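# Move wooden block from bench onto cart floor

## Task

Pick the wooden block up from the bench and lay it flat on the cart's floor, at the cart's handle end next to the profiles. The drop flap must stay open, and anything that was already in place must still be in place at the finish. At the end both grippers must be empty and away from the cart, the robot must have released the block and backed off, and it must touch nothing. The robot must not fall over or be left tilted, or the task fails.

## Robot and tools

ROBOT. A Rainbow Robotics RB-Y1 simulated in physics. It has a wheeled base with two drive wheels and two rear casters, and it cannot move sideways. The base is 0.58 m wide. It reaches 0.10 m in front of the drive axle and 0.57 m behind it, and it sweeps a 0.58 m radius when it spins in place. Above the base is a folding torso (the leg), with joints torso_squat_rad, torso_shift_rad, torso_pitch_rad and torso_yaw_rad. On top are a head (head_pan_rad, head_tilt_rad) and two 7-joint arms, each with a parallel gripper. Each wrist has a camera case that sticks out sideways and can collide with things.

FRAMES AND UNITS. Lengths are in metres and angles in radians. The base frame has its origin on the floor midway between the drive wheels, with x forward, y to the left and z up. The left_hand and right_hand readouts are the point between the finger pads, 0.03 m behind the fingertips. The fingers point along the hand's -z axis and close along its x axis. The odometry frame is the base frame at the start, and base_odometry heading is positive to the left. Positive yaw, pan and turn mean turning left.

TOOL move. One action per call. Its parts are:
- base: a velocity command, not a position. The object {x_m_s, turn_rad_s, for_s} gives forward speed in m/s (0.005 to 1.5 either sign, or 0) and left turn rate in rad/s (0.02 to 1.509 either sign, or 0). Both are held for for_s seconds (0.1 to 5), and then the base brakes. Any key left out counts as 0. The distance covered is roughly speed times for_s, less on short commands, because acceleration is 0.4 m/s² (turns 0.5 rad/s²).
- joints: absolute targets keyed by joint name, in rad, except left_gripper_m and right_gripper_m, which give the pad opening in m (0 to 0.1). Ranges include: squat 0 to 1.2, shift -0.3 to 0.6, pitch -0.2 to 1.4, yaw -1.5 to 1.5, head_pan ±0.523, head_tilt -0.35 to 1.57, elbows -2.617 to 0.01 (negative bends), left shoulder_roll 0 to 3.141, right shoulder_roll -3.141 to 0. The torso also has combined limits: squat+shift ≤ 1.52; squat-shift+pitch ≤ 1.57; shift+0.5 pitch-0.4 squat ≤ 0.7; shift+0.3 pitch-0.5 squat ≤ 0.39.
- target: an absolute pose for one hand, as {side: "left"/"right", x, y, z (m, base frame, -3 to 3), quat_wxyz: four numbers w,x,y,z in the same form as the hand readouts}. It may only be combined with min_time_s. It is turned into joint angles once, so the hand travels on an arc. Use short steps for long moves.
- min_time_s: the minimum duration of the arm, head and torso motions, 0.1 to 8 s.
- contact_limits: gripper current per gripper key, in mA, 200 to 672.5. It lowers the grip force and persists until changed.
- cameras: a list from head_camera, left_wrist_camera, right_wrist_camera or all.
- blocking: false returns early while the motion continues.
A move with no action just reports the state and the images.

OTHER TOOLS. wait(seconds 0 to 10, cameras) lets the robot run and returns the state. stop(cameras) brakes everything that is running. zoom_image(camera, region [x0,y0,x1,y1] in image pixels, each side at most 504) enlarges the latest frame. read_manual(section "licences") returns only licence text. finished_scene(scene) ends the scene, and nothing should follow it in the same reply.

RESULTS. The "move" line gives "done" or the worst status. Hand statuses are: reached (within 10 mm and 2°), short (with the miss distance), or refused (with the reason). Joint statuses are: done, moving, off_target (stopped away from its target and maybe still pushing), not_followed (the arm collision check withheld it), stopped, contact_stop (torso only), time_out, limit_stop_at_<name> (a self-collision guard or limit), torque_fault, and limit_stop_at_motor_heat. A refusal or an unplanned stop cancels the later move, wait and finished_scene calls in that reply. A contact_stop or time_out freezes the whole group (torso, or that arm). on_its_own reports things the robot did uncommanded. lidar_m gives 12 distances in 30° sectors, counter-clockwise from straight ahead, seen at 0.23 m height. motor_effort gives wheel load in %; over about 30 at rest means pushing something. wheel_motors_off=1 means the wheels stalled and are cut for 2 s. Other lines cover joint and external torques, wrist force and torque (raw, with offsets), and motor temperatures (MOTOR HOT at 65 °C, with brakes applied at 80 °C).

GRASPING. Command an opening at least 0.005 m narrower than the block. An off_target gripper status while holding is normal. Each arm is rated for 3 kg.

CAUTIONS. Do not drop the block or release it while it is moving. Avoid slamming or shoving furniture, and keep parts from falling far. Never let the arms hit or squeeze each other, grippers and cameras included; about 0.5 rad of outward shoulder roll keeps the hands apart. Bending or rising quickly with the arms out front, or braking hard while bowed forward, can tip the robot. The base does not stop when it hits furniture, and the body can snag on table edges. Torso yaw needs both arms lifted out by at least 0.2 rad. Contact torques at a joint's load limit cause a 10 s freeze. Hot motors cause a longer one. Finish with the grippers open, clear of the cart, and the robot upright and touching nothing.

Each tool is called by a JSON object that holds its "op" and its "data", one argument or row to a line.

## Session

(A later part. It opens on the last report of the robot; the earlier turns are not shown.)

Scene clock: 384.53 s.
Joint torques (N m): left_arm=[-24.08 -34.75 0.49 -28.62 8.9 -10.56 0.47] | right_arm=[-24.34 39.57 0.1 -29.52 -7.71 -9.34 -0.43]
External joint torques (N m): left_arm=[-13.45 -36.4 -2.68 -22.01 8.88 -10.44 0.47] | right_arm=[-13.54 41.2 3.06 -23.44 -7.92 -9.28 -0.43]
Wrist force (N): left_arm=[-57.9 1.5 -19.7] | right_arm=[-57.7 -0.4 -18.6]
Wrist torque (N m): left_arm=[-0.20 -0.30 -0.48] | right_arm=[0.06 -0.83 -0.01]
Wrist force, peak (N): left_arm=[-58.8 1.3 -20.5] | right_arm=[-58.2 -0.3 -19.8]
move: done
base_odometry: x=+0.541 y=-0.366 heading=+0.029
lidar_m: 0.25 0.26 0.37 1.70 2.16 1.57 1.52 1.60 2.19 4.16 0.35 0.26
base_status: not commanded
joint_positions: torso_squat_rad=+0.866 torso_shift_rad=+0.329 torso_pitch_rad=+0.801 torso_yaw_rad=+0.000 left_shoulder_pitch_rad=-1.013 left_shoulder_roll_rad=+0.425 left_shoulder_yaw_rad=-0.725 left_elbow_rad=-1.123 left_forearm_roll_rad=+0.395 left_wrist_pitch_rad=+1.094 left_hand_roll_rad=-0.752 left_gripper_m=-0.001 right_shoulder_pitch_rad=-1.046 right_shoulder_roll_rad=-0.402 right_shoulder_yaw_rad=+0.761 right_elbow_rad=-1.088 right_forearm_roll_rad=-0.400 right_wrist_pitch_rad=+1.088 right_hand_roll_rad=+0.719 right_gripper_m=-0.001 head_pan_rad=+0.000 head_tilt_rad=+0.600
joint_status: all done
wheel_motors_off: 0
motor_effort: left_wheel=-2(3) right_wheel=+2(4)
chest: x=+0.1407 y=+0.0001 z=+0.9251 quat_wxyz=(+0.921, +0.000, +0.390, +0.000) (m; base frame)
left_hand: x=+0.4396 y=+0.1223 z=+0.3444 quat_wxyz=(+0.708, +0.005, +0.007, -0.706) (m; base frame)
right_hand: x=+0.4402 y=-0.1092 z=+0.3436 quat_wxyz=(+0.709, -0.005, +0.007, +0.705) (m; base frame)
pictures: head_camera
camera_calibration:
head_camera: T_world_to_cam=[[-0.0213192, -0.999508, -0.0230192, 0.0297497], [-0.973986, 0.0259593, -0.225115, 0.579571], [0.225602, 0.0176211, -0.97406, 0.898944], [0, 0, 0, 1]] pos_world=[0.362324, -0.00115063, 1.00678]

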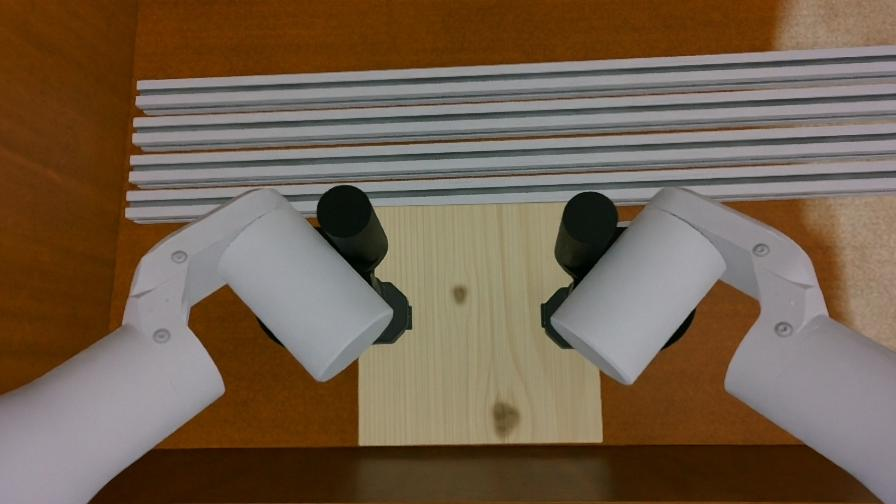

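{"op": "move", "data": {
  "joints": {"torso_squat_rad": 0.877, "torso_shift_rad": 0.333},
  "min_time_s": 1.2
}}

{"op": "move", "data": {
  "joints": {"torso_squat_rad": 0.886, "torso_shift_rad": 0.337},
  "min_time_s": 1.2
}}

{"op": "move", "data": {
  "joints": {"torso_squat_rad": 0.895, "torso_shift_rad": 0.341},
  "min_time_s": 1.2,
  "cameras": ["head_camera"]
}}

Scene clock: 387.23 s.
Joint torques (N m): left_arm=[-24.09 -34.46 0.53 -28.82 9.06 -10.41 0.56] | right_arm=[-24.46 39.64 -0.06 -29.45 -7.72 -9.31 -0.35]
External joint torques (N m): left_arm=[-13.46 -36.11 -2.64 -22.22 9.04 -10.29 0.56] | right_arm=[-13.67 41.26 2.9 -23.37 -7.93 -9.26 -0.35]
Wrist force (N): left_arm=[-57.4 2.5 -20.3] | right_arm=[-57.9 0.9 -18.5]
Wrist torque (N m): left_arm=[-0.23 -0.16 -0.45] | right_arm=[-0.07 -0.82 0.11]
Wrist force, peak (N): left_arm=[-58.9 3.1 -19.7] | right_arm=[-58.2 -0.1 -18.1]
move: done
base_odometry: x=+0.541 y=-0.366 heading=+0.029
lidar_m: 0.24 0.25 0.35 1.70 2.17 1.59 1.52 1.60 2.18 4.14 0.35 0.26
base_status: not commanded
joint_positions: torso_squat_rad=+0.877 torso_shift_rad=+0.333 torso_pitch_rad=+0.801 torso_yaw_rad=+0.000 left_shoulder_pitch_rad=-1.013 left_shoulder_roll_rad=+0.425 left_shoulder_yaw_rad=-0.725 left_elbow_rad=-1.123 left_forearm_roll_rad=+0.395 left_wrist_pitch_rad=+1.094 left_hand_roll_rad=-0.752 left_gripper_m=-0.001 right_shoulder_pitch_rad=-1.046 right_shoulder_roll_rad=-0.402 right_shoulder_yaw_rad=+0.761 right_elbow_rad=-1.088 right_forearm_roll_rad=-0.400 right_wrist_pitch_rad=+1.088 right_hand_roll_rad=+0.719 right_gripper_m=-0.001 head_pan_rad=+0.000 head_tilt_rad=+0.600
joint_status: all done
wheel_motors_off: 0
motor_effort: left_wheel=-3(3) right_wheel=+2(4)
chest: x=+0.1405 y=+0.0001 z=+0.9190 quat_wxyz=(+0.921, +0.000, +0.390, +0.000) (m; base frame)
left_hand: x=+0.4393 y=+0.1223 z=+0.3382 quat_wxyz=(+0.708, +0.005, +0.007, -0.706) (m; base frame)
right_hand: x=+0.4400 y=-0.1091 z=+0.3374 quat_wxyz=(+0.709, -0.005, +0.007, +0.705) (m; base frame)
pictures: none

Scene clock: 388.73 s.
Joint torques (N m): left_arm=[-24.63 -36.12 0.34 -29.29 9.27 -10.93 0.39] | right_arm=[-23.08 38.95 0.17 -24.77 -7 -11.84 -0.19]
External joint torques (N m): left_arm=[-13.97 -37.8 -2.84 -22.69 9.25 -10.81 0.39] | right_arm=[-12.24 40.57 3.15 -18.68 -7.22 -11.78 -0.19]
Wrist force (N): left_arm=[-63.5 1.7 -19.2] | right_arm=[-63.9 10.5 23.6]
Wrist torque (N m): left_arm=[-0.23 -0.42 -0.51] | right_arm=[-0.17 -1.39 0.29]
Wrist force, peak (N): left_arm=[-64.4 1.3 -19.8] | right_arm=[-66.1 15.0 31.2]
move: done
base_odometry: x=+0.541 y=-0.366 heading=+0.029
lidar_m: 0.24 0.26 0.36 1.66 2.17 1.58 1.52 1.59 2.18 4.13 0.36 0.26
base_status: not commanded
joint_positions: torso_squat_rad=+0.886 torso_shift_rad=+0.337 torso_pitch_rad=+0.799 torso_yaw_rad=+0.000 left_shoulder_pitch_rad=-1.013 left_shoulder_roll_rad=+0.425 left_shoulder_yaw_rad=-0.725 left_elbow_rad=-1.123 left_forearm_roll_rad=+0.395 left_wrist_pitch_rad=+1.094 left_hand_roll_rad=-0.752 left_gripper_m=-0.001 right_shoulder_pitch_rad=-1.046 right_shoulder_roll_rad=-0.402 right_shoulder_yaw_rad=+0.761 right_elbow_rad=-1.089 right_forearm_roll_rad=-0.400 right_wrist_pitch_rad=+1.089 right_hand_roll_rad=+0.719 right_gripper_m=-0.001 head_pan_rad=+0.000 head_tilt_rad=+0.600
joint_status: all done
wheel_motors_off: 0
motor_effort: left_wheel=-2(4) right_wheel=+4(6)
chest: x=+0.1400 y=+0.0001 z=+0.9142 quat_wxyz=(+0.921, +0.000, +0.389, +0.000) (m; base frame)
left_hand: x=+0.4396 y=+0.1226 z=+0.3337 quat_wxyz=(+0.709, +0.006, +0.007, -0.706) (m; base frame)
right_hand: x=+0.4405 y=-0.1087 z=+0.3333 quat_wxyz=(+0.709, -0.006, +0.006, +0.706) (m; base frame)
pictures: none

Scene clock: 390.23 s.
Joint torques (N m): left_arm=[-23.35 -38.63 0.11 -26.24 9.12 -14.62 0.54] | right_arm=[-20.41 38.86 0.05 -19.03 -6 -16.6 -0.46]
External joint torques (N m): left_arm=[-12.59 -40.35 -3.11 -19.63 9.11 -14.5 0.54] | right_arm=[-9.46 40.51 3.06 -12.92 -6.22 -16.54 -0.46]
Wrist force (N): left_arm=[-74.3 -9.4 28.8] | right_arm=[-82.1 31.5 90.1]
Wrist torque (N m): left_arm=[-0.56 -0.91 -0.72] | right_arm=[-0.60 -2.62 0.48]
Wrist force, peak (N): left_arm=[-75.5 -10.0 28.2] | right_arm=[-82.6 31.9 90.5]
move: done
base_odometry: x=+0.541 y=-0.366 heading=+0.029
lidar_m: 0.24 0.26 0.36 1.69 2.17 1.58 1.52 1.59 2.17 4.15 0.36 0.25
base_status: not commanded
joint_positions: torso_squat_rad=+0.895 torso_shift_rad=+0.339 torso_pitch_rad=+0.795 torso_yaw_rad=+0.000 left_shoulder_pitch_rad=-1.013 left_shoulder_roll_rad=+0.426 left_shoulder_yaw_rad=-0.725 left_elbow_rad=-1.124 left_forearm_roll_rad=+0.395 left_wrist_pitch_rad=+1.095 left_hand_roll_rad=-0.752 left_gripper_m=-0.001 right_shoulder_pitch_rad=-1.047 right_shoulder_roll_rad=-0.402 right_shoulder_yaw_rad=+0.761 right_elbow_rad=-1.091 right_forearm_roll_rad=-0.400 right_wrist_pitch_rad=+1.090 right_hand_roll_rad=+0.719 right_gripper_m=-0.001 head_pan_rad=+0.000 head_tilt_rad=+0.600
joint_status: all done
wheel_motors_off: 0
motor_effort: left_wheel=+5(6) right_wheel=+8(10)
chest: x=+0.1385 y=+0.0001 z=+0.9099 quat_wxyz=(+0.922, +0.000, +0.387, +0.000) (m; base frame)
left_hand: x=+0.4406 y=+0.1227 z=+0.3308 quat_wxyz=(+0.708, +0.007, +0.005, -0.706) (m; base frame)
right_hand: x=+0.4415 y=-0.1082 z=+0.3306 quat_wxyz=(+0.708, -0.007, +0.005, +0.706) (m; base frame)
pictures: head_camera
camera_calibration:
head_camera: T_world_to_cam=[[-0.0213208, -0.999507, -0.0230485, 0.0293993], [-0.972823, 0.0260572, -0.23008, 0.578361], [0.230567, 0.0175166, -0.972899, 0.882843], [0, 0, 0, 1]] pos_world=[0.359715, -0.00115007, 0.992663]

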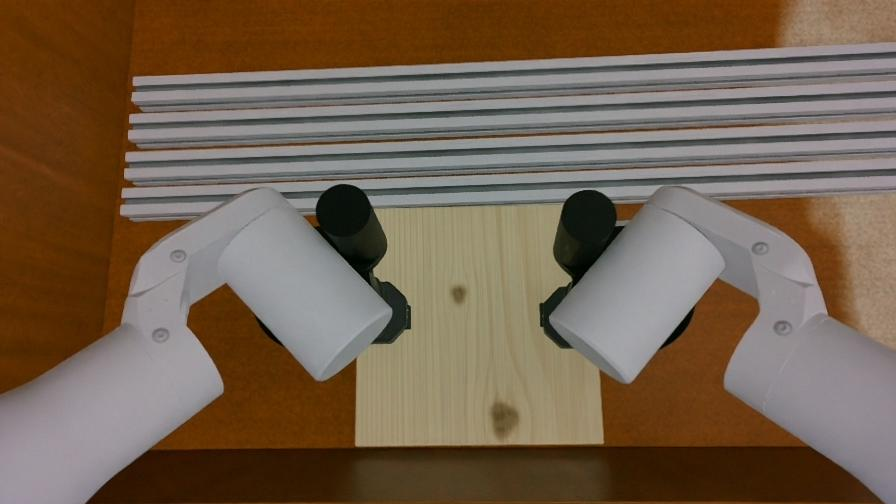

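{"op": "zoom_image", "data": {
  "camera": "head_camera",
  "region": [560, 150, 760, 300]
}}

{"op": "zoom_image", "data": {
  "camera": "head_camera",
  "region": [340, 400, 620, 504]
}}

{"op": "zoom_image", "data": {
  "camera": "head_camera",
  "region": [100, 150, 300, 300]
}}

{"op": "move", "data": {
  "cameras": ["left_wrist_camera", "right_wrist_camera"]
}}

Scaled by 2.520 from the camera's 896x504 image, which has a finer 1280x720 frame.

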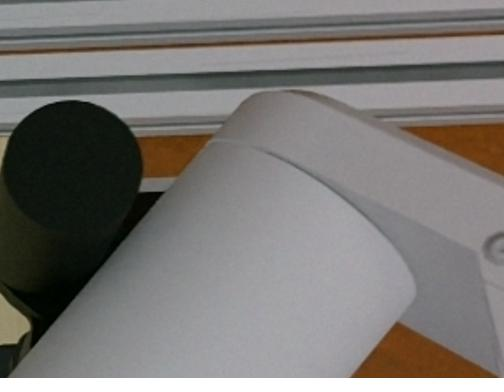

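Scaled by 1.800 from the camera's 896x504 image, which has a finer 1280x720 frame.

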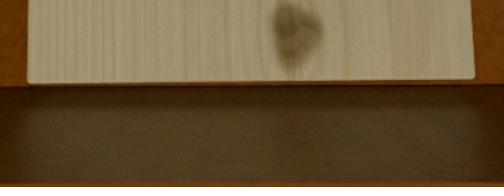

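Scaled by 2.520 from the camera's 896x504 image, which has a finer 1280x720 frame.

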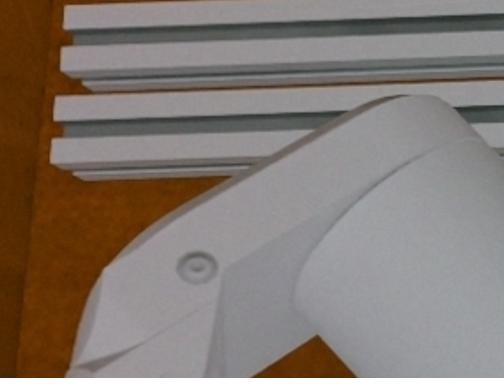

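Scene clock: 399.57 s.
Joint torques (N m): left_arm=[-23.32 -38.6 0.48 -26.27 9.08 -14.67 0.48] | right_arm=[-20.13 38.48 -0.02 -18.96 -5.96 -16.58 -0.35]
External joint torques (N m): left_arm=[-12.56 -40.32 -2.74 -19.66 9.07 -14.55 0.48] | right_arm=[-9.18 40.12 2.99 -12.85 -6.18 -16.52 -0.35]
Motor temperatures (°C): left_arm=[32 31 31 44 38 39 37] | right_arm=[36 35 31 39 38 46 34]
Wrist force (N): left_arm=[-75.0 -9.3 28.4] | right_arm=[-82.1 31.3 90.0]
Wrist torque (N m): left_arm=[-0.52 -1.05 -0.75] | right_arm=[-0.62 -2.61 0.48]
Wrist force, peak (N): left_arm=[-75.9 -10.3 27.9] | right_arm=[-83.0 31.5 90.2]
base_odometry: x=+0.541 y=-0.366 heading=+0.029
lidar_m: 0.24 0.26 0.35 1.70 2.16 1.60 1.52 1.60 2.17 4.15 0.36 0.26
base_status: not commanded
joint_positions: torso_squat_rad=+0.895 torso_shift_rad=+0.339 torso_pitch_rad=+0.795 torso_yaw_rad=+0.000 left_shoulder_pitch_rad=-1.013 left_shoulder_roll_rad=+0.426 left_shoulder_yaw_rad=-0.725 left_elbow_rad=-1.124 left_forearm_roll_rad=+0.395 left_wrist_pitch_rad=+1.095 left_hand_roll_rad=-0.752 left_gripper_m=-0.001 right_shoulder_pitch_rad=-1.047 right_shoulder_roll_rad=-0.402 right_shoulder_yaw_rad=+0.761 right_elbow_rad=-1.091 right_forearm_roll_rad=-0.400 right_wrist_pitch_rad=+1.090 right_hand_roll_rad=+0.719 right_gripper_m=-0.001 head_pan_rad=+0.000 head_tilt_rad=+0.600
joint_status: all done
wheel_motors_off: 0
motor_effort: left_wheel=+5(6) right_wheel=+11(10)
chest: x=+0.1385 y=+0.0001 z=+0.9099 quat_wxyz=(+0.922, +0.000, +0.387, +0.000) (m; base frame)
left_hand: x=+0.4406 y=+0.1227 z=+0.3308 quat_wxyz=(+0.708, +0.007, +0.005, -0.706) (m; base frame)
right_hand: x=+0.4415 y=-0.1082 z=+0.3306 quat_wxyz=(+0.708, -0.007, +0.005, +0.706) (m; base frame)
pictures: left_wrist_camera, right_wrist_camera
camera_calibration:
left_wrist_camera: T_world_to_cam=[[0.0307278, -0.999182, -0.0262718, 0.117169], [-0.888859, -0.0393377, 0.456489, 0.274498], [-0.457149, 0.00932503, -0.889341, 0.566921], [0, 0, 0, 1]] pos_world=[0.499557, 0.122585, 0.381959]
right_wrist_camera: T_world_to_cam=[[0.0251877, -0.999636, -0.00967212, -0.117336], [-0.863033, -0.0266266, 0.504445, 0.23846], [-0.504519, -0.00435844, -0.86339, 0.579934], [0, 0, 0, 1]] pos_world=[0.501342, -0.108416, 0.379284]

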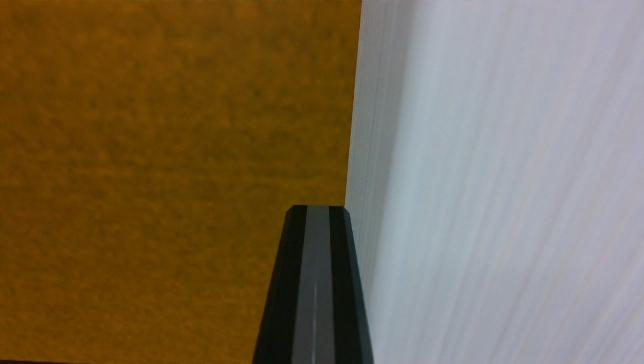

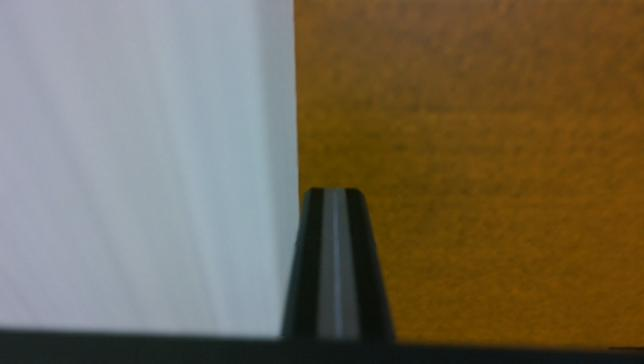

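{"op": "move", "data": {
  "joints": {"torso_squat_rad": 0.887, "torso_shift_rad": 0.337},
  "min_time_s": 0.8
}}

{"op": "move", "data": {
  "target": {"side": "left", "x": 0.44, "y": 0.119, "z": 0.333, "quat_wxyz": [0.707, 0, 0, -0.707]},
  "min_time_s": 0.6
}}

{"op": "move", "data": {
  "target": {"side": "right", "x": 0.44, "y": -0.106, "z": 0.333, "quat_wxyz": [0.707, 0, 0, 0.707]},
  "min_time_s": 0.6,
  "cameras": ["head_camera"]
}}

Scene clock: 402.97 s.
Joint torques (N m): left_arm=[-23.52 -37.81 0.23 -28.93 9.69 -11.02 0.53] | right_arm=[-20.31 38.57 0.06 -24.39 -6.95 -11.09 -0.4]
External joint torques (N m): left_arm=[-12.86 -39.5 -2.95 -22.33 9.67 -10.9 0.53] | right_arm=[-9.46 40.19 3.04 -18.29 -7.16 -11.03 -0.4]
Wrist force (N): left_arm=[-61.9 4.5 -20.4] | right_arm=[-64.1 8.2 15.4]
Wrist torque (N m): left_arm=[-0.18 -0.33 -0.51] | right_arm=[-0.55 -1.54 0.31]
Wrist force, peak (N): left_arm=[-75.6 -9.7 28.3] | right_arm=[-82.8 31.4 90.3]
move: done
base_odometry: x=+0.541 y=-0.366 heading=+0.029
lidar_m: 0.24 0.27 0.36 1.70 2.15 1.58 1.52 1.60 2.17 4.15 0.36 0.25
base_status: not commanded
joint_positions: torso_squat_rad=+0.887 torso_shift_rad=+0.337 torso_pitch_rad=+0.800 torso_yaw_rad=+0.000 left_shoulder_pitch_rad=-1.013 left_shoulder_roll_rad=+0.426 left_shoulder_yaw_rad=-0.725 left_elbow_rad=-1.123 left_forearm_roll_rad=+0.395 left_wrist_pitch_rad=+1.095 left_hand_roll_rad=-0.752 left_gripper_m=-0.001 right_shoulder_pitch_rad=-1.047 right_shoulder_roll_rad=-0.402 right_shoulder_yaw_rad=+0.761 right_elbow_rad=-1.089 right_forearm_roll_rad=-0.400 right_wrist_pitch_rad=+1.088 right_hand_roll_rad=+0.719 right_gripper_m=-0.001 head_pan_rad=+0.000 head_tilt_rad=+0.600
joint_status: all done
wheel_motors_off: 0
motor_effort: left_wheel=+3(6) right_wheel=+7(11)
chest: x=+0.1400 y=+0.0001 z=+0.9135 quat_wxyz=(+0.921, +0.000, +0.389, +0.000) (m; base frame)
left_hand: x=+0.4396 y=+0.1228 z=+0.3331 quat_wxyz=(+0.708, +0.006, +0.007, -0.706) (m; base frame)
right_hand: x=+0.4407 y=-0.1085 z=+0.3328 quat_wxyz=(+0.709, -0.006, +0.006, +0.706) (m; base frame)
pictures: none

Scene clock: 403.90 s.
Joint torques (N m): left_arm=[-18.05 -25.03 2.2 -19.87 6.34 -9.68 0.3] | right_arm=[-20.21 38 0.41 -25.62 -7.15 -9.35 -0.36]
External joint torques (N m): left_arm=[-7.44 -26.88 -1 -13.31 6.31 -9.55 0.3] | right_arm=[-9.36 39.61 3.38 -19.52 -7.36 -9.29 -0.36]
Wrist force (N): left_arm=[-46.1 -4.4 9.3] | right_arm=[-57.4 1.7 -3.7]
Wrist torque (N m): left_arm=[-0.39 -0.36 -0.43] | right_arm=[-0.34 -1.16 0.26]
Wrist force, peak (N): left_arm=[-62.9 4.2 -20.6] | right_arm=[-64.1 7.8 15.6]
move: done
base_odometry: x=+0.541 y=-0.366 heading=+0.029
lidar_m: 0.24 0.25 0.37 1.70 2.17 1.59 1.51 1.60 2.19 4.15 0.36 0.26
base_status: not commanded
joint_positions: torso_squat_rad=+0.887 torso_shift_rad=+0.337 torso_pitch_rad=+0.799 torso_yaw_rad=+0.000 left_shoulder_pitch_rad=-1.010 left_shoulder_roll_rad=+0.432 left_shoulder_yaw_rad=-0.722 left_elbow_rad=-1.121 left_forearm_roll_rad=+0.404 left_wrist_pitch_rad=+1.084 left_hand_roll_rad=-0.763 left_gripper_m=-0.001 right_shoulder_pitch_rad=-1.047 right_shoulder_roll_rad=-0.401 right_shoulder_yaw_rad=+0.761 right_elbow_rad=-1.089 right_forearm_roll_rad=-0.400 right_wrist_pitch_rad=+1.088 right_hand_roll_rad=+0.719 right_gripper_m=-0.001 head_pan_rad=+0.000 head_tilt_rad=+0.600
joint_status: all done
wheel_motors_off: 0
motor_effort: left_wheel=+2(4) right_wheel=+6(7)
chest: x=+0.1399 y=+0.0001 z=+0.9136 quat_wxyz=(+0.921, +0.000, +0.389, +0.000) (m; base frame)
left_hand: x=+0.4397 y=+0.1254 z=+0.3319 quat_wxyz=(+0.708, +0.004, +0.005, -0.706) (m; base frame)
left_hand_status: reached (checked arc, planned for 0.6 s): 7 mm and 0.7 deg off.
right_hand: x=+0.4406 y=-0.1084 z=+0.3327 quat_wxyz=(+0.709, -0.006, +0.006, +0.706) (m; base frame)
pictures: none

Scene clock: 404.83 s.
Joint torques (N m): left_arm=[-18.41 -23.97 2.41 -19.78 5.95 -8.75 0.18] | right_arm=[-14.07 20.18 -2.21 -17.59 -4.81 -6.09 -0.02]
External joint torques (N m): left_arm=[-7.8 -25.82 -0.8 -13.22 5.93 -8.62 0.18] | right_arm=[-3.31 21.98 0.8 -11.5 -5.02 -6.02 -0.02]
Wrist force (N): left_arm=[-41.7 -3.0 0.6] | right_arm=[-36.9 2.3 8.0]
Wrist torque (N m): left_arm=[-0.30 -0.25 -0.39] | right_arm=[-0.22 -0.83 -0.05]
Wrist force, peak (N): left_arm=[-47.0 -4.9 9.0] | right_arm=[-58.7 0.3 -0.3]
move: done
base_odometry: x=+0.541 y=-0.366 heading=+0.029
lidar_m: 0.23 0.26 0.37 1.71 2.16 1.59 1.52 1.60 2.17 4.14 0.37 0.25
base_status: not commanded
joint_positions: torso_squat_rad=+0.887 torso_shift_rad=+0.337 torso_pitch_rad=+0.799 torso_yaw_rad=+0.000 left_shoulder_pitch_rad=-1.010 left_shoulder_roll_rad=+0.432 left_shoulder_yaw_rad=-0.722 left_elbow_rad=-1.121 left_forearm_roll_rad=+0.404 left_wrist_pitch_rad=+1.084 left_hand_roll_rad=-0.763 left_gripper_m=+0.000 right_shoulder_pitch_rad=-1.041 right_shoulder_roll_rad=-0.411 right_shoulder_yaw_rad=+0.758 right_elbow_rad=-1.095 right_forearm_roll_rad=-0.409 right_wrist_pitch_rad=+1.079 right_hand_roll_rad=+0.730 right_gripper_m=+0.000 head_pan_rad=+0.000 head_tilt_rad=+0.600
joint_status: all done
wheel_motors_off: 0
motor_effort: left_wheel=+2(3) right_wheel=+5(8)
chest: x=+0.1399 y=+0.0001 z=+0.9136 quat_wxyz=(+0.921, +0.000, +0.389, +0.000) (m; base frame)
left_hand: x=+0.4397 y=+0.1254 z=+0.3320 quat_wxyz=(+0.708, +0.004, +0.005, -0.706) (m; base frame)
right_hand: x=+0.4404 y=-0.1110 z=+0.3322 quat_wxyz=(+0.708, -0.003, +0.003, +0.706) (m; base frame)
right_hand_status: reached (checked arc, planned for 0.6 s): 5 mm and 0.6 deg off.
pictures: head_camera
camera_calibration:
head_camera: T_world_to_cam=[[-0.0212494, -0.999504, -0.0232384, 0.0295628], [-0.973713, 0.0259624, -0.226294, 0.577225], [0.226786, 0.0178189, -0.973782, 0.887434], [0, 0, 0, 1]] pos_world=[0.361422, -0.00125112, 0.995476]

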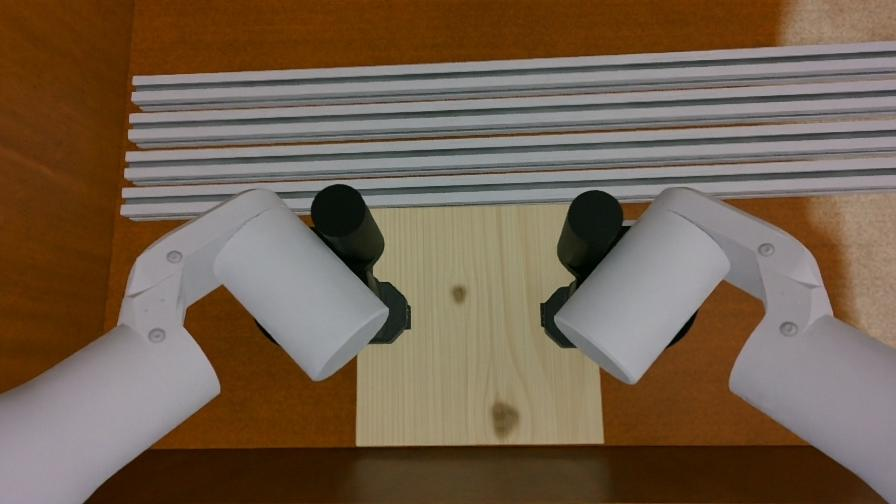

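{"op": "move", "data": {
  "target": {"side": "left", "x": 0.44, "y": 0.124, "z": 0.333, "quat_wxyz": [0.707, 0, 0, -0.707]},
  "min_time_s": 0.6
}}

{"op": "move", "data": {
  "target": {"side": "right", "x": 0.44, "y": -0.112, "z": 0.333, "quat_wxyz": [0.707, 0, 0, 0.707]},
  "min_time_s": 0.6
}}

{"op": "move", "data": {
  "target": {"side": "left", "x": 0.44, "y": 0.135, "z": 0.333, "quat_wxyz": [0.707, 0, 0, -0.707]},
  "min_time_s": 0.8
}}

{"op": "move", "data": {
  "target": {"side": "right", "x": 0.44, "y": -0.145, "z": 0.335, "quat_wxyz": [0.707, 0, 0, 0.707]},
  "min_time_s": 1
}}

{"op": "move", "data": {
  "target": {"side": "left", "x": 0.44, "y": 0.165, "z": 0.335, "quat_wxyz": [0.707, 0, 0, -0.707]},
  "min_time_s": 0.8,
  "cameras": ["all"]
}}

Scene clock: 408.10 s.
Joint torques (N m): left_arm=[-15.92 -12.24 4.89 -17.06 4.12 -4.67 -0.11] | right_arm=[-13.47 20.04 -2.04 -15.77 -4.31 -5.84 -0.02]
External joint torques (N m): left_arm=[-5.39 -14.24 1.64 -10.5 4.09 -4.54 -0.11] | right_arm=[-2.71 21.84 0.98 -9.69 -4.51 -5.76 -0.02]
Wrist force (N): left_arm=[-21.7 2.5 -18.6] | right_arm=[-34.1 3.8 13.3]
Wrist torque (N m): left_arm=[-0.21 0.46 -0.08] | right_arm=[-0.22 -0.75 0.03]
Wrist force, peak (N): left_arm=[-43.0 -2.6 -0.3] | right_arm=[-37.2 3.1 11.2]
move: done
base_odometry: x=+0.541 y=-0.366 heading=+0.029
lidar_m: 0.24 0.26 0.37 1.71 2.19 1.59 1.52 1.60 2.19 4.14 0.36 0.26
base_status: not commanded
joint_positions: torso_squat_rad=+0.887 torso_shift_rad=+0.337 torso_pitch_rad=+0.799 torso_yaw_rad=+0.000 left_shoulder_pitch_rad=-1.004 left_shoulder_roll_rad=+0.440 left_shoulder_yaw_rad=-0.719 left_elbow_rad=-1.129 left_forearm_roll_rad=+0.411 left_wrist_pitch_rad=+1.080 left_hand_roll_rad=-0.770 left_gripper_m=+0.000 right_shoulder_pitch_rad=-1.041 right_shoulder_roll_rad=-0.411 right_shoulder_yaw_rad=+0.758 right_elbow_rad=-1.095 right_forearm_roll_rad=-0.409 right_wrist_pitch_rad=+1.079 right_hand_roll_rad=+0.730 right_gripper_m=+0.000 head_pan_rad=+0.000 head_tilt_rad=+0.600
joint_status: all done
wheel_motors_off: 0
motor_effort: left_wheel=-1(3) right_wheel=+6(6)
chest: x=+0.1400 y=+0.0001 z=+0.9136 quat_wxyz=(+0.921, +0.000, +0.389, +0.000) (m; base frame)
left_hand: x=+0.4395 y=+0.1275 z=+0.3320 quat_wxyz=(+0.707, +0.002, +0.003, -0.707) (m; base frame)
left_hand_status: reached (checked arc, planned for 0.6 s): 4 mm and 0.4 deg off.
right_hand: x=+0.4404 y=-0.1109 z=+0.3322 quat_wxyz=(+0.708, -0.003, +0.003, +0.706) (m; base frame)
pictures: none

Scene clock: 409.03 s.
Joint torques (N m): left_arm=[-15.49 -10.76 4.43 -14 3.31 -4.21 -0.06] | right_arm=[-11.81 5.91 -3.81 -12.19 -2.22 -1.88 0.26]
External joint torques (N m): left_arm=[-4.97 -12.75 1.19 -7.43 3.28 -4.08 -0.06] | right_arm=[-1.17 7.9 -0.74 -6.11 -2.42 -1.8 0.26]
Wrist force (N): left_arm=[-17.7 0.4 -9.8] | right_arm=[-11.5 -0.5 -9.3]
Wrist torque (N m): left_arm=[-0.30 0.55 0.02] | right_arm=[-0.12 0.03 -0.31]
Wrist force, peak (N): left_arm=[-22.2 1.9 -19.4] | right_arm=[-35.1 2.9 10.8]
move: done
base_odometry: x=+0.541 y=-0.366 heading=+0.029
lidar_m: 0.24 0.25 0.37 1.71 2.17 1.58 1.51 1.59 2.18 4.14 0.36 0.26
base_status: not commanded
joint_positions: torso_squat_rad=+0.887 torso_shift_rad=+0.337 torso_pitch_rad=+0.800 torso_yaw_rad=+0.000 left_shoulder_pitch_rad=-1.005 left_shoulder_roll_rad=+0.440 left_shoulder_yaw_rad=-0.719 left_elbow_rad=-1.129 left_forearm_roll_rad=+0.411 left_wrist_pitch_rad=+1.080 left_hand_roll_rad=-0.770 left_gripper_m=+0.000 right_shoulder_pitch_rad=-1.033 right_shoulder_roll_rad=-0.422 right_shoulder_yaw_rad=+0.756 right_elbow_rad=-1.108 right_forearm_roll_rad=-0.417 right_wrist_pitch_rad=+1.076 right_hand_roll_rad=+0.737 right_gripper_m=+0.000 head_pan_rad=+0.000 head_tilt_rad=+0.600
joint_status: all done
wheel_motors_off: 0
motor_effort: left_wheel=+0(1) right_wheel=+4(6)
chest: x=+0.1401 y=+0.0001 z=+0.9134 quat_wxyz=(+0.921, +0.000, +0.389, +0.000) (m; base frame)
left_hand: x=+0.4395 y=+0.1271 z=+0.3320 quat_wxyz=(+0.707, +0.001, +0.003, -0.707) (m; base frame)
right_hand: x=+0.4400 y=-0.1137 z=+0.3323 quat_wxyz=(+0.707, -0.001, +0.002, +0.707) (m; base frame)
right_hand_status: reached (checked arc, planned for 0.6 s): 2 mm and 0.2 deg off.
pictures: none

Scene clock: 410.17 s.
Joint torques (N m): left_arm=[-8.86 1.88 5.27 -7.08 0.3 -0.73 -0.34] | right_arm=[-11.56 5.73 -3.75 -11.22 -1.62 -1.39 0.32]
External joint torques (N m): left_arm=[1.49 -0.55 1.91 -0.54 0.26 -0.59 -0.34] | right_arm=[-0.92 7.72 -0.68 -5.14 -1.82 -1.31 0.32]
Wrist force (N): left_arm=[0.3 2.0 -7.2] | right_arm=[-9.0 0.7 -8.8]
Wrist torque (N m): left_arm=[-0.41 0.12 0.14] | right_arm=[-0.17 -0.02 -0.26]
Wrist force, peak (N): left_arm=[-16.2 2.5 -15.6] | right_arm=[-11.8 -0.2 -9.2]
move: done
base_odometry: x=+0.541 y=-0.366 heading=+0.029
lidar_m: 0.24 0.26 0.37 1.72 2.18 1.58 1.52 1.59 2.18 4.15 0.36 0.26
base_status: not commanded
joint_positions: torso_squat_rad=+0.887 torso_shift_rad=+0.337 torso_pitch_rad=+0.800 torso_yaw_rad=+0.000 left_shoulder_pitch_rad=-0.992 left_shoulder_roll_rad=+0.462 left_shoulder_yaw_rad=-0.713 left_elbow_rad=-1.150 left_forearm_roll_rad=+0.425 left_wrist_pitch_rad=+1.074 left_hand_roll_rad=-0.783 left_gripper_m=+0.000 right_shoulder_pitch_rad=-1.033 right_shoulder_roll_rad=-0.422 right_shoulder_yaw_rad=+0.756 right_elbow_rad=-1.108 right_forearm_roll_rad=-0.417 right_wrist_pitch_rad=+1.076 right_hand_roll_rad=+0.737 right_gripper_m=+0.000 head_pan_rad=+0.000 head_tilt_rad=+0.600
joint_status: all done
wheel_motors_off: 0
motor_effort: left_wheel=-1(2) right_wheel=+6(6)
chest: x=+0.1402 y=+0.0001 z=+0.9134 quat_wxyz=(+0.921, +0.000, +0.389, +0.000) (m; base frame)
left_hand: x=+0.4401 y=+0.1347 z=+0.3329 quat_wxyz=(+0.707, +0.000, +0.000, -0.707) (m; base frame)
left_hand_status: reached (checked arc, planned for 0.8 s): 0 mm and 0.0 deg off.
right_hand: x=+0.4400 y=-0.1137 z=+0.3323 quat_wxyz=(+0.707, -0.001, +0.002, +0.707) (m; base frame)
pictures: none

Scene clock: 411.50 s.
Joint torques (N m): left_arm=[-8.77 1.95 5.35 -6.94 0.31 -0.62 -0.3] | right_arm=[-8.88 -4.61 -5.23 -6.84 -0.22 -0.25 0.24]
External joint torques (N m): left_arm=[1.58 -0.48 1.99 -0.4 0.27 -0.48 -0.3] | right_arm=[1.09 -1.03 -1.77 -0.89 -0.41 -0.16 0.24]
Wrist force (N): left_arm=[0.6 1.9 -7.9] | right_arm=[0.5 2.5 -5.4]
Wrist torque (N m): left_arm=[-0.39 0.15 0.15] | right_arm=[-0.31 0.18 -0.22]
Wrist force, peak (N): left_arm=[0.7 3.0 -8.2] | right_arm=[-9.9 1.2 -8.2]
move: done
base_odometry: x=+0.541 y=-0.366 heading=+0.029
lidar_m: 0.24 0.26 0.37 1.70 2.17 1.59 1.51 1.60 2.18 4.17 0.36 0.26
base_status: not commanded
joint_positions: torso_squat_rad=+0.887 torso_shift_rad=+0.337 torso_pitch_rad=+0.800 torso_yaw_rad=+0.000 left_shoulder_pitch_rad=-0.992 left_shoulder_roll_rad=+0.462 left_shoulder_yaw_rad=-0.713 left_elbow_rad=-1.150 left_forearm_roll_rad=+0.425 left_wrist_pitch_rad=+1.074 left_hand_roll_rad=-0.783 left_gripper_m=+0.000 right_shoulder_pitch_rad=-0.987 right_shoulder_roll_rad=-0.503 right_shoulder_yaw_rad=+0.734 right_elbow_rad=-1.179 right_forearm_roll_rad=-0.455 right_wrist_pitch_rad=+1.068 right_hand_roll_rad=+0.775 right_gripper_m=+0.000 head_pan_rad=+0.000 head_tilt_rad=+0.600
joint_status: all done
wheel_motors_off: 0
motor_effort: left_wheel=-1(2) right_wheel=+3(5)
chest: x=+0.1402 y=+0.0001 z=+0.9134 quat_wxyz=(+0.921, +0.000, +0.389, +0.000) (m; base frame)
left_hand: x=+0.4401 y=+0.1347 z=+0.3329 quat_wxyz=(+0.707, +0.000, +0.000, -0.707) (m; base frame)
right_hand: x=+0.4400 y=-0.1447 z=+0.3350 quat_wxyz=(+0.707, +0.000, +0.000, +0.707) (m; base frame)
right_hand_status: reached (checked arc, planned for 1.0 s): 0 mm and 0.0 deg off.
pictures: none

Scene clock: 412.63 s.
Joint torques (N m): left_arm=[-8.66 3.02 5.56 -6.66 0.41 -0.65 -0.24] | right_arm=[-8.75 -4.78 -5.45 -6.72 -0.22 -0.23 0.18]
External joint torques (N m): left_arm=[1.09 -0.93 1.83 -0.31 0.37 -0.51 -0.24] | right_arm=[1.22 -1.19 -1.98 -0.77 -0.41 -0.14 0.18]
Wrist force (N): left_arm=[0.4 1.8 -7.6] | right_arm=[0.4 1.8 -5.5]
Wrist torque (N m): left_arm=[-0.33 0.12 0.14] | right_arm=[-0.20 0.14 -0.19]
Wrist force, peak (N): left_arm=[1.0 2.5 -8.9] | right_arm=[0.0 2.3 -5.4]
move: done
base_odometry: x=+0.541 y=-0.366 heading=+0.029
lidar_m: 0.25 0.26 0.36 1.70 2.17 1.58 1.52 1.60 2.17 4.14 0.37 0.25
base_status: not commanded
joint_positions: torso_squat_rad=+0.887 torso_shift_rad=+0.337 torso_pitch_rad=+0.800 torso_yaw_rad=+0.000 left_shoulder_pitch_rad=-0.952 left_shoulder_roll_rad=+0.535 left_shoulder_yaw_rad=-0.690 left_elbow_rad=-1.201 left_forearm_roll_rad=+0.465 left_wrist_pitch_rad=+1.062 left_hand_roll_rad=-0.823 left_gripper_m=+0.000 right_shoulder_pitch_rad=-0.987 right_shoulder_roll_rad=-0.503 right_shoulder_yaw_rad=+0.734 right_elbow_rad=-1.179 right_forearm_roll_rad=-0.455 right_wrist_pitch_rad=+1.068 right_hand_roll_rad=+0.775 right_gripper_m=+0.000 head_pan_rad=+0.000 head_tilt_rad=+0.600
joint_status: all done
wheel_motors_off: 0
motor_effort: left_wheel=-1(2) right_wheel=+3(4)
chest: x=+0.1402 y=+0.0001 z=+0.9134 quat_wxyz=(+0.921, +0.000, +0.389, +0.000) (m; base frame)
left_hand: x=+0.4401 y=+0.1650 z=+0.3350 quat_wxyz=(+0.707, +0.000, +0.000, -0.707) (m; base frame)
left_hand_status: reached (checked arc, planned for 0.8 s): 0 mm and 0.0 deg off.
right_hand: x=+0.4400 y=-0.1447 z=+0.3350 quat_wxyz=(+0.707, +0.000, +0.000, +0.707) (m; base frame)
pictures: head_camera, left_wrist_camera, right_wrist_camera
camera_calibration:
head_camera: T_world_to_cam=[[-0.0213789, -0.999503, -0.0231492, 0.029521], [-0.973848, 0.0260576, -0.225701, 0.576834], [0.226192, 0.0177185, -0.973921, 0.887549], [0, 0, 0, 1]] pos_world=[0.361623, -0.00125058, 0.995279]
left_wrist_camera: T_world_to_cam=[[0.0266949, -0.999602, -0.00907918, 0.155593], [-0.887904, -0.0278826, 0.459183, 0.270553], [-0.459253, -0.00419638, -0.888296, 0.572859], [0, 0, 0, 1]] pos_world=[0.499159, 0.165479, 0.386047]
right_wrist_camera: T_world_to_cam=[[0.0295503, -0.999216, -0.0263605, -0.149993], [-0.86124, -0.0388376, 0.506712, 0.230635], [-0.507338, 0.00772927, -0.861712, 0.585167], [0, 0, 0, 1]] pos_world=[0.499942, -0.145441, 0.383426]

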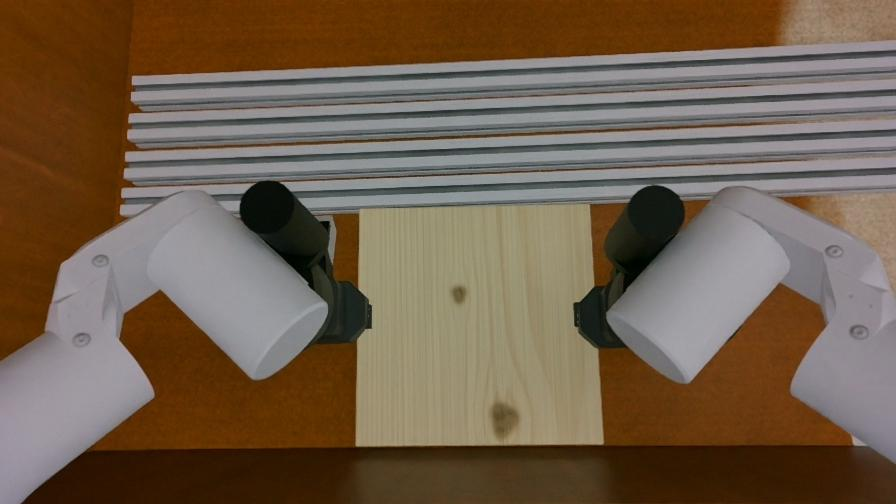

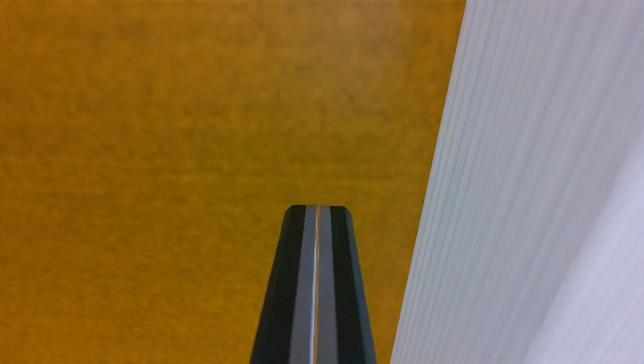

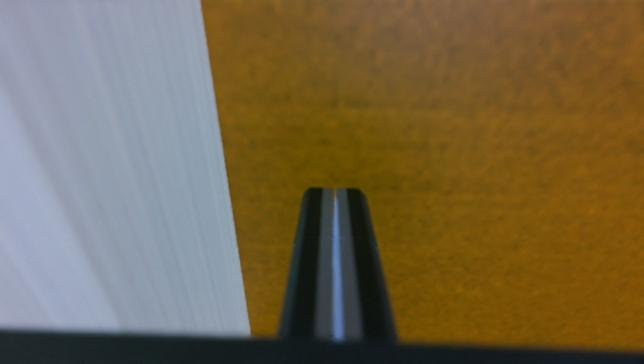

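{"op": "move", "data": {
  "joints": {"torso_squat_rad": 0.5, "torso_shift_rad": 0.3},
  "min_time_s": 2.5
}}

{"op": "move", "data": {
  "joints": {"torso_squat_rad": 0.2, "torso_shift_rad": 0.1},
  "min_time_s": 2.5
}}

{"op": "move", "data": {
  "target": {"side": "left", "x": 0.4, "y": 0.19, "z": 0.78, "quat_wxyz": [0.707, 0, 0, -0.707]},
  "min_time_s": 2
}}

{"op": "move", "data": {
  "target": {"side": "right", "x": 0.4, "y": -0.19, "z": 0.78, "quat_wxyz": [0.707, 0, 0, 0.707]},
  "min_time_s": 2,
  "cameras": ["all"]
}}

Scene clock: 419.53 s.
Joint torques (N m): left_arm=[-8.96 2.95 5.75 -6.86 0.29 -0.67 -0.31] | right_arm=[-8.99 -4.49 -4.95 -6.87 -0.08 -0.07 0.23]
External joint torques (N m): left_arm=[0.79 -0.99 2.01 -0.51 0.24 -0.52 -0.31] | right_arm=[0.98 -0.9 -1.48 -0.92 -0.28 0.02 0.23]
Wrist force (N): left_arm=[0.3 2.0 -8.1] | right_arm=[0.6 1.7 -5.1]
Wrist torque (N m): left_arm=[-0.38 0.13 0.16] | right_arm=[-0.18 0.22 -0.24]
Wrist force, peak (N): left_arm=[0.4 2.5 -8.6] | right_arm=[0.2 2.6 -5.5]
move: done
base_odometry: x=+0.541 y=-0.366 heading=+0.029
lidar_m: 0.25 0.26 0.36 1.70 2.16 1.58 1.52 1.59 2.17 4.15 0.37 0.26
base_status: not commanded
joint_positions: torso_squat_rad=+0.500 torso_shift_rad=+0.300 torso_pitch_rad=+0.800 torso_yaw_rad=+0.000 left_shoulder_pitch_rad=-0.951 left_shoulder_roll_rad=+0.535 left_shoulder_yaw_rad=-0.690 left_elbow_rad=-1.201 left_forearm_roll_rad=+0.465 left_wrist_pitch_rad=+1.062 left_hand_roll_rad=-0.823 left_gripper_m=+0.000 right_shoulder_pitch_rad=-0.987 right_shoulder_roll_rad=-0.503 right_shoulder_yaw_rad=+0.734 right_elbow_rad=-1.179 right_forearm_roll_rad=-0.455 right_wrist_pitch_rad=+1.068 right_hand_roll_rad=+0.775 right_gripper_m=+0.000 head_pan_rad=+0.000 head_tilt_rad=+0.600
joint_status: all done
wheel_motors_off: 0
motor_effort: left_wheel=-1(2) right_wheel=+3(5)
chest: x=+0.1755 y=+0.0001 z=+1.0829 quat_wxyz=(+0.921, +0.000, +0.389, +0.000) (m; base frame)
left_hand: x=+0.4753 y=+0.1650 z=+0.5045 quat_wxyz=(+0.707, +0.000, +0.000, -0.707) (m; base frame)
right_hand: x=+0.4753 y=-0.1447 z=+0.5044 quat_wxyz=(+0.707, +0.000, +0.000, +0.707) (m; base frame)
pictures: none

Scene clock: 422.33 s.
Joint torques (N m): left_arm=[-8.64 3.1 5.46 -6.81 0.2 -0.62 -0.23] | right_arm=[-9.21 -4.61 -5.01 -6.67 -0.19 -0.03 0.29]
External joint torques (N m): left_arm=[1.12 -0.85 1.73 -0.46 0.16 -0.48 -0.23] | right_arm=[0.76 -1.02 -1.54 -0.71 -0.39 0.06 0.29]
Wrist force (N): left_arm=[0.4 1.8 -8.1] | right_arm=[0.8 1.8 -5.6]
Wrist torque (N m): left_arm=[-0.39 0.18 0.10] | right_arm=[-0.21 0.19 -0.21]
Wrist force, peak (N): left_arm=[0.7 2.1 -8.3] | right_arm=[0.8 2.1 -5.9]
move: done
base_odometry: x=+0.541 y=-0.366 heading=+0.029
lidar_m: 0.24 0.26 0.36 1.70 2.17 1.58 1.51 1.59 2.18 4.14 0.36 0.25
base_status: not commanded
joint_positions: torso_squat_rad=+0.200 torso_shift_rad=+0.100 torso_pitch_rad=+0.800 torso_yaw_rad=+0.000 left_shoulder_pitch_rad=-0.951 left_shoulder_roll_rad=+0.535 left_shoulder_yaw_rad=-0.690 left_elbow_rad=-1.201 left_forearm_roll_rad=+0.465 left_wrist_pitch_rad=+1.062 left_hand_roll_rad=-0.823 left_gripper_m=+0.000 right_shoulder_pitch_rad=-0.987 right_shoulder_roll_rad=-0.503 right_shoulder_yaw_rad=+0.734 right_elbow_rad=-1.179 right_forearm_roll_rad=-0.455 right_wrist_pitch_rad=+1.068 right_hand_roll_rad=+0.775 right_gripper_m=+0.000 head_pan_rad=+0.000 head_tilt_rad=+0.600
joint_status: all done
wheel_motors_off: 0
motor_effort: left_wheel=-2(4) right_wheel=+1(4)
chest: x=+0.0624 y=+0.0001 z=+1.1787 quat_wxyz=(+0.921, +0.000, +0.389, +0.000) (m; base frame)
left_hand: x=+0.3623 y=+0.1650 z=+0.6002 quat_wxyz=(+0.707, +0.000, +0.000, -0.707) (m; base frame)
right_hand: x=+0.3622 y=-0.1446 z=+0.6002 quat_wxyz=(+0.707, +0.000, +0.000, +0.707) (m; base frame)
pictures: none

Scene clock: 424.67 s.
Joint torques (N m): left_arm=[-10.82 6.09 8.61 -6.98 0.26 -0.23 0.22] | right_arm=[-9.11 -4.74 -5 -6.51 -0.18 -0.02 0.24]
External joint torques (N m): left_arm=[0.08 -1.51 1.74 -0.23 0.21 -0.09 0.22] | right_arm=[0.86 -1.15 -1.53 -0.55 -0.37 0.07 0.24]
Wrist force (N): left_arm=[0.3 1.9 -7.8] | right_arm=[0.6 2.2 -5.3]
Wrist torque (N m): left_arm=[-0.35 0.16 0.04] | right_arm=[-0.25 0.17 -0.22]
Wrist force, peak (N): left_arm=[0.0 2.2 -8.6] | right_arm=[0.2 2.4 -5.7]
move: done
base_odometry: x=+0.541 y=-0.366 heading=+0.029
lidar_m: 0.25 0.26 0.36 1.70 2.16 1.59 1.52 1.60 2.18 4.16 0.35 0.26
base_status: not commanded
joint_positions: torso_squat_rad=+0.200 torso_shift_rad=+0.100 torso_pitch_rad=+0.800 torso_yaw_rad=+0.000 left_shoulder_pitch_rad=-0.965 left_shoulder_roll_rad=+0.864 left_shoulder_yaw_rad=-0.520 left_elbow_rad=-1.901 left_forearm_roll_rad=+0.715 left_wrist_pitch_rad=+1.591 left_hand_roll_rad=-0.684 left_gripper_m=+0.000 right_shoulder_pitch_rad=-0.987 right_shoulder_roll_rad=-0.503 right_shoulder_yaw_rad=+0.734 right_elbow_rad=-1.179 right_forearm_roll_rad=-0.455 right_wrist_pitch_rad=+1.068 right_hand_roll_rad=+0.775 right_gripper_m=+0.000 head_pan_rad=+0.000 head_tilt_rad=+0.600
joint_status: all done
wheel_motors_off: 0
motor_effort: left_wheel=-1(2) right_wheel=+0(4)
chest: x=+0.0624 y=+0.0001 z=+1.1787 quat_wxyz=(+0.921, +0.000, +0.389, +0.000) (m; base frame)
left_hand: x=+0.4000 y=+0.1900 z=+0.7797 quat_wxyz=(+0.707, +0.000, +0.000, -0.707) (m; base frame)
left_hand_status: reached (checked arc, planned for 2.0 s): 0 mm and 0.0 deg off.
right_hand: x=+0.3622 y=-0.1447 z=+0.6002 quat_wxyz=(+0.707, +0.000, +0.000, +0.707) (m; base frame)
pictures: none

Scene clock: 427.00 s.
Joint torques (N m): left_arm=[-10.81 6.36 8.57 -6.74 0.24 -0.31 0.13] | right_arm=[-9.82 -9.63 -7.73 -7.17 -0.06 -0.05 -0.22]
External joint torques (N m): left_arm=[0.1 -1.24 1.69 0.01 0.2 -0.17 0.13] | right_arm=[0.9 -1.33 -0.98 -0.92 -0.29 0.04 -0.22]
Motor temperatures (°C): left_arm=[32 30 31 41 36 36 37] | right_arm=[35 33 31 36 37 41 34]
Wrist force (N): left_arm=[0.6 2.2 -7.8] | right_arm=[0.1 2.2 -5.3]
Wrist torque (N m): left_arm=[-0.43 0.19 0.04] | right_arm=[-0.26 0.13 -0.01]
Wrist force, peak (N): left_arm=[0.7 2.6 -8.5] | right_arm=[0.0 2.6 -5.9]
move: done
base_odometry: x=+0.541 y=-0.366 heading=+0.029
lidar_m: 0.24 0.26 0.36 1.69 2.17 1.58 1.51 1.60 2.17 4.15 0.36 0.25
base_status: not commanded
joint_positions: torso_squat_rad=+0.200 torso_shift_rad=+0.100 torso_pitch_rad=+0.800 torso_yaw_rad=+0.000 left_shoulder_pitch_rad=-0.965 left_shoulder_roll_rad=+0.864 left_shoulder_yaw_rad=-0.520 left_elbow_rad=-1.901 left_forearm_roll_rad=+0.715 left_wrist_pitch_rad=+1.591 left_hand_roll_rad=-0.684 left_gripper_m=+0.000 right_shoulder_pitch_rad=-0.978 right_shoulder_roll_rad=-0.882 right_shoulder_yaw_rad=+0.543 right_elbow_rad=-1.900 right_forearm_roll_rad=-0.730 right_wrist_pitch_rad=+1.576 right_hand_roll_rad=+0.668 right_gripper_m=+0.000 head_pan_rad=+0.000 head_tilt_rad=+0.600
joint_status: all done
wheel_motors_off: 0
motor_effort: left_wheel=-1(2) right_wheel=+1(3)
chest: x=+0.0624 y=+0.0001 z=+1.1787 quat_wxyz=(+0.921, +0.000, +0.389, +0.000) (m; base frame)
left_hand: x=+0.4000 y=+0.1900 z=+0.7797 quat_wxyz=(+0.707, +0.000, +0.000, -0.707) (m; base frame)
right_hand: x=+0.4001 y=-0.1898 z=+0.7797 quat_wxyz=(+0.707, +0.000, +0.000, +0.707) (m; base frame)
right_hand_status: reached (checked arc, planned for 2.0 s): 0 mm and 0.1 deg off.
pictures: head_camera, left_wrist_camera, right_wrist_camera
camera_calibration:
head_camera: T_world_to_cam=[[-0.0213827, -0.999503, -0.02315, 0.0341011], [-0.973848, 0.0260614, -0.225701, 0.561019], [0.226192, 0.0177185, -0.973922, 1.16341], [0, 0, 0, 1]] pos_world=[0.283923, -0.00115057, 1.26048]
left_wrist_camera: T_world_to_cam=[[0.0263756, -0.999609, -0.00925627, 0.186084], [-0.887811, -0.0276795, 0.459375, 0.0312965], [-0.459452, -0.00389849, -0.888194, 0.949569], [0, 0, 0, 1]] pos_world=[0.459159, 0.190579, 0.830748]
right_wrist_camera: T_world_to_cam=[[0.0298811, -0.999216, -0.0259813, -0.182524], [-0.861159, -0.0389314, 0.506843, -0.030975], [-0.507457, 0.00722899, -0.861647, 0.948382], [0, 0, 0, 1]] pos_world=[0.460043, -0.190442, 0.828127]

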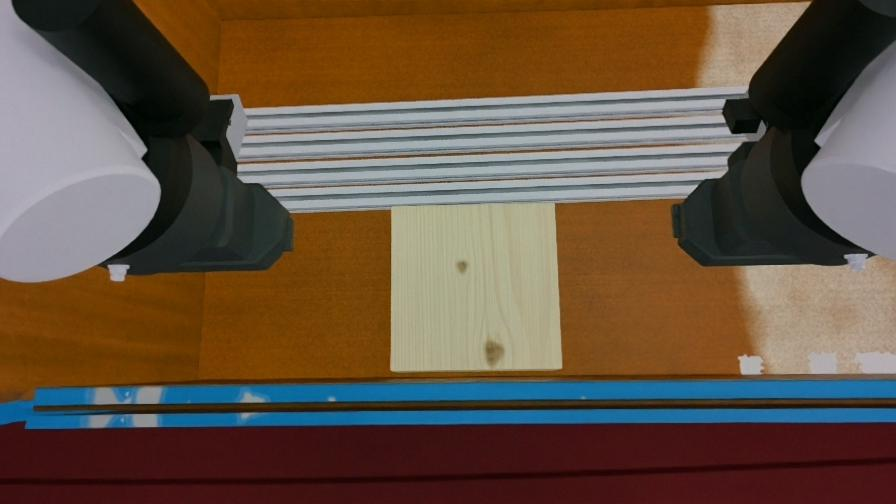

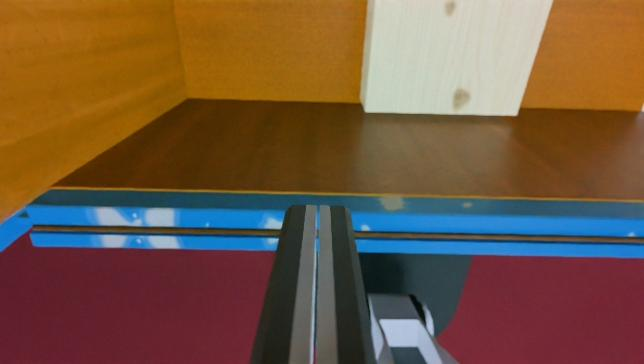

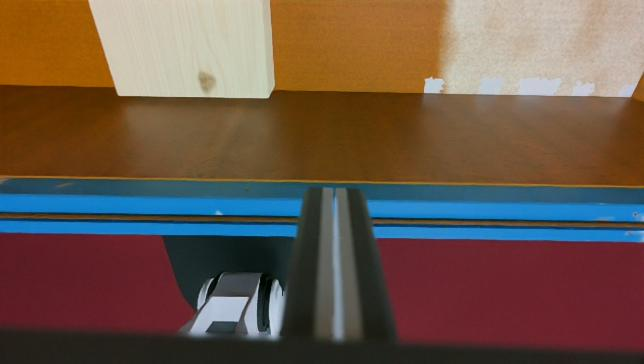

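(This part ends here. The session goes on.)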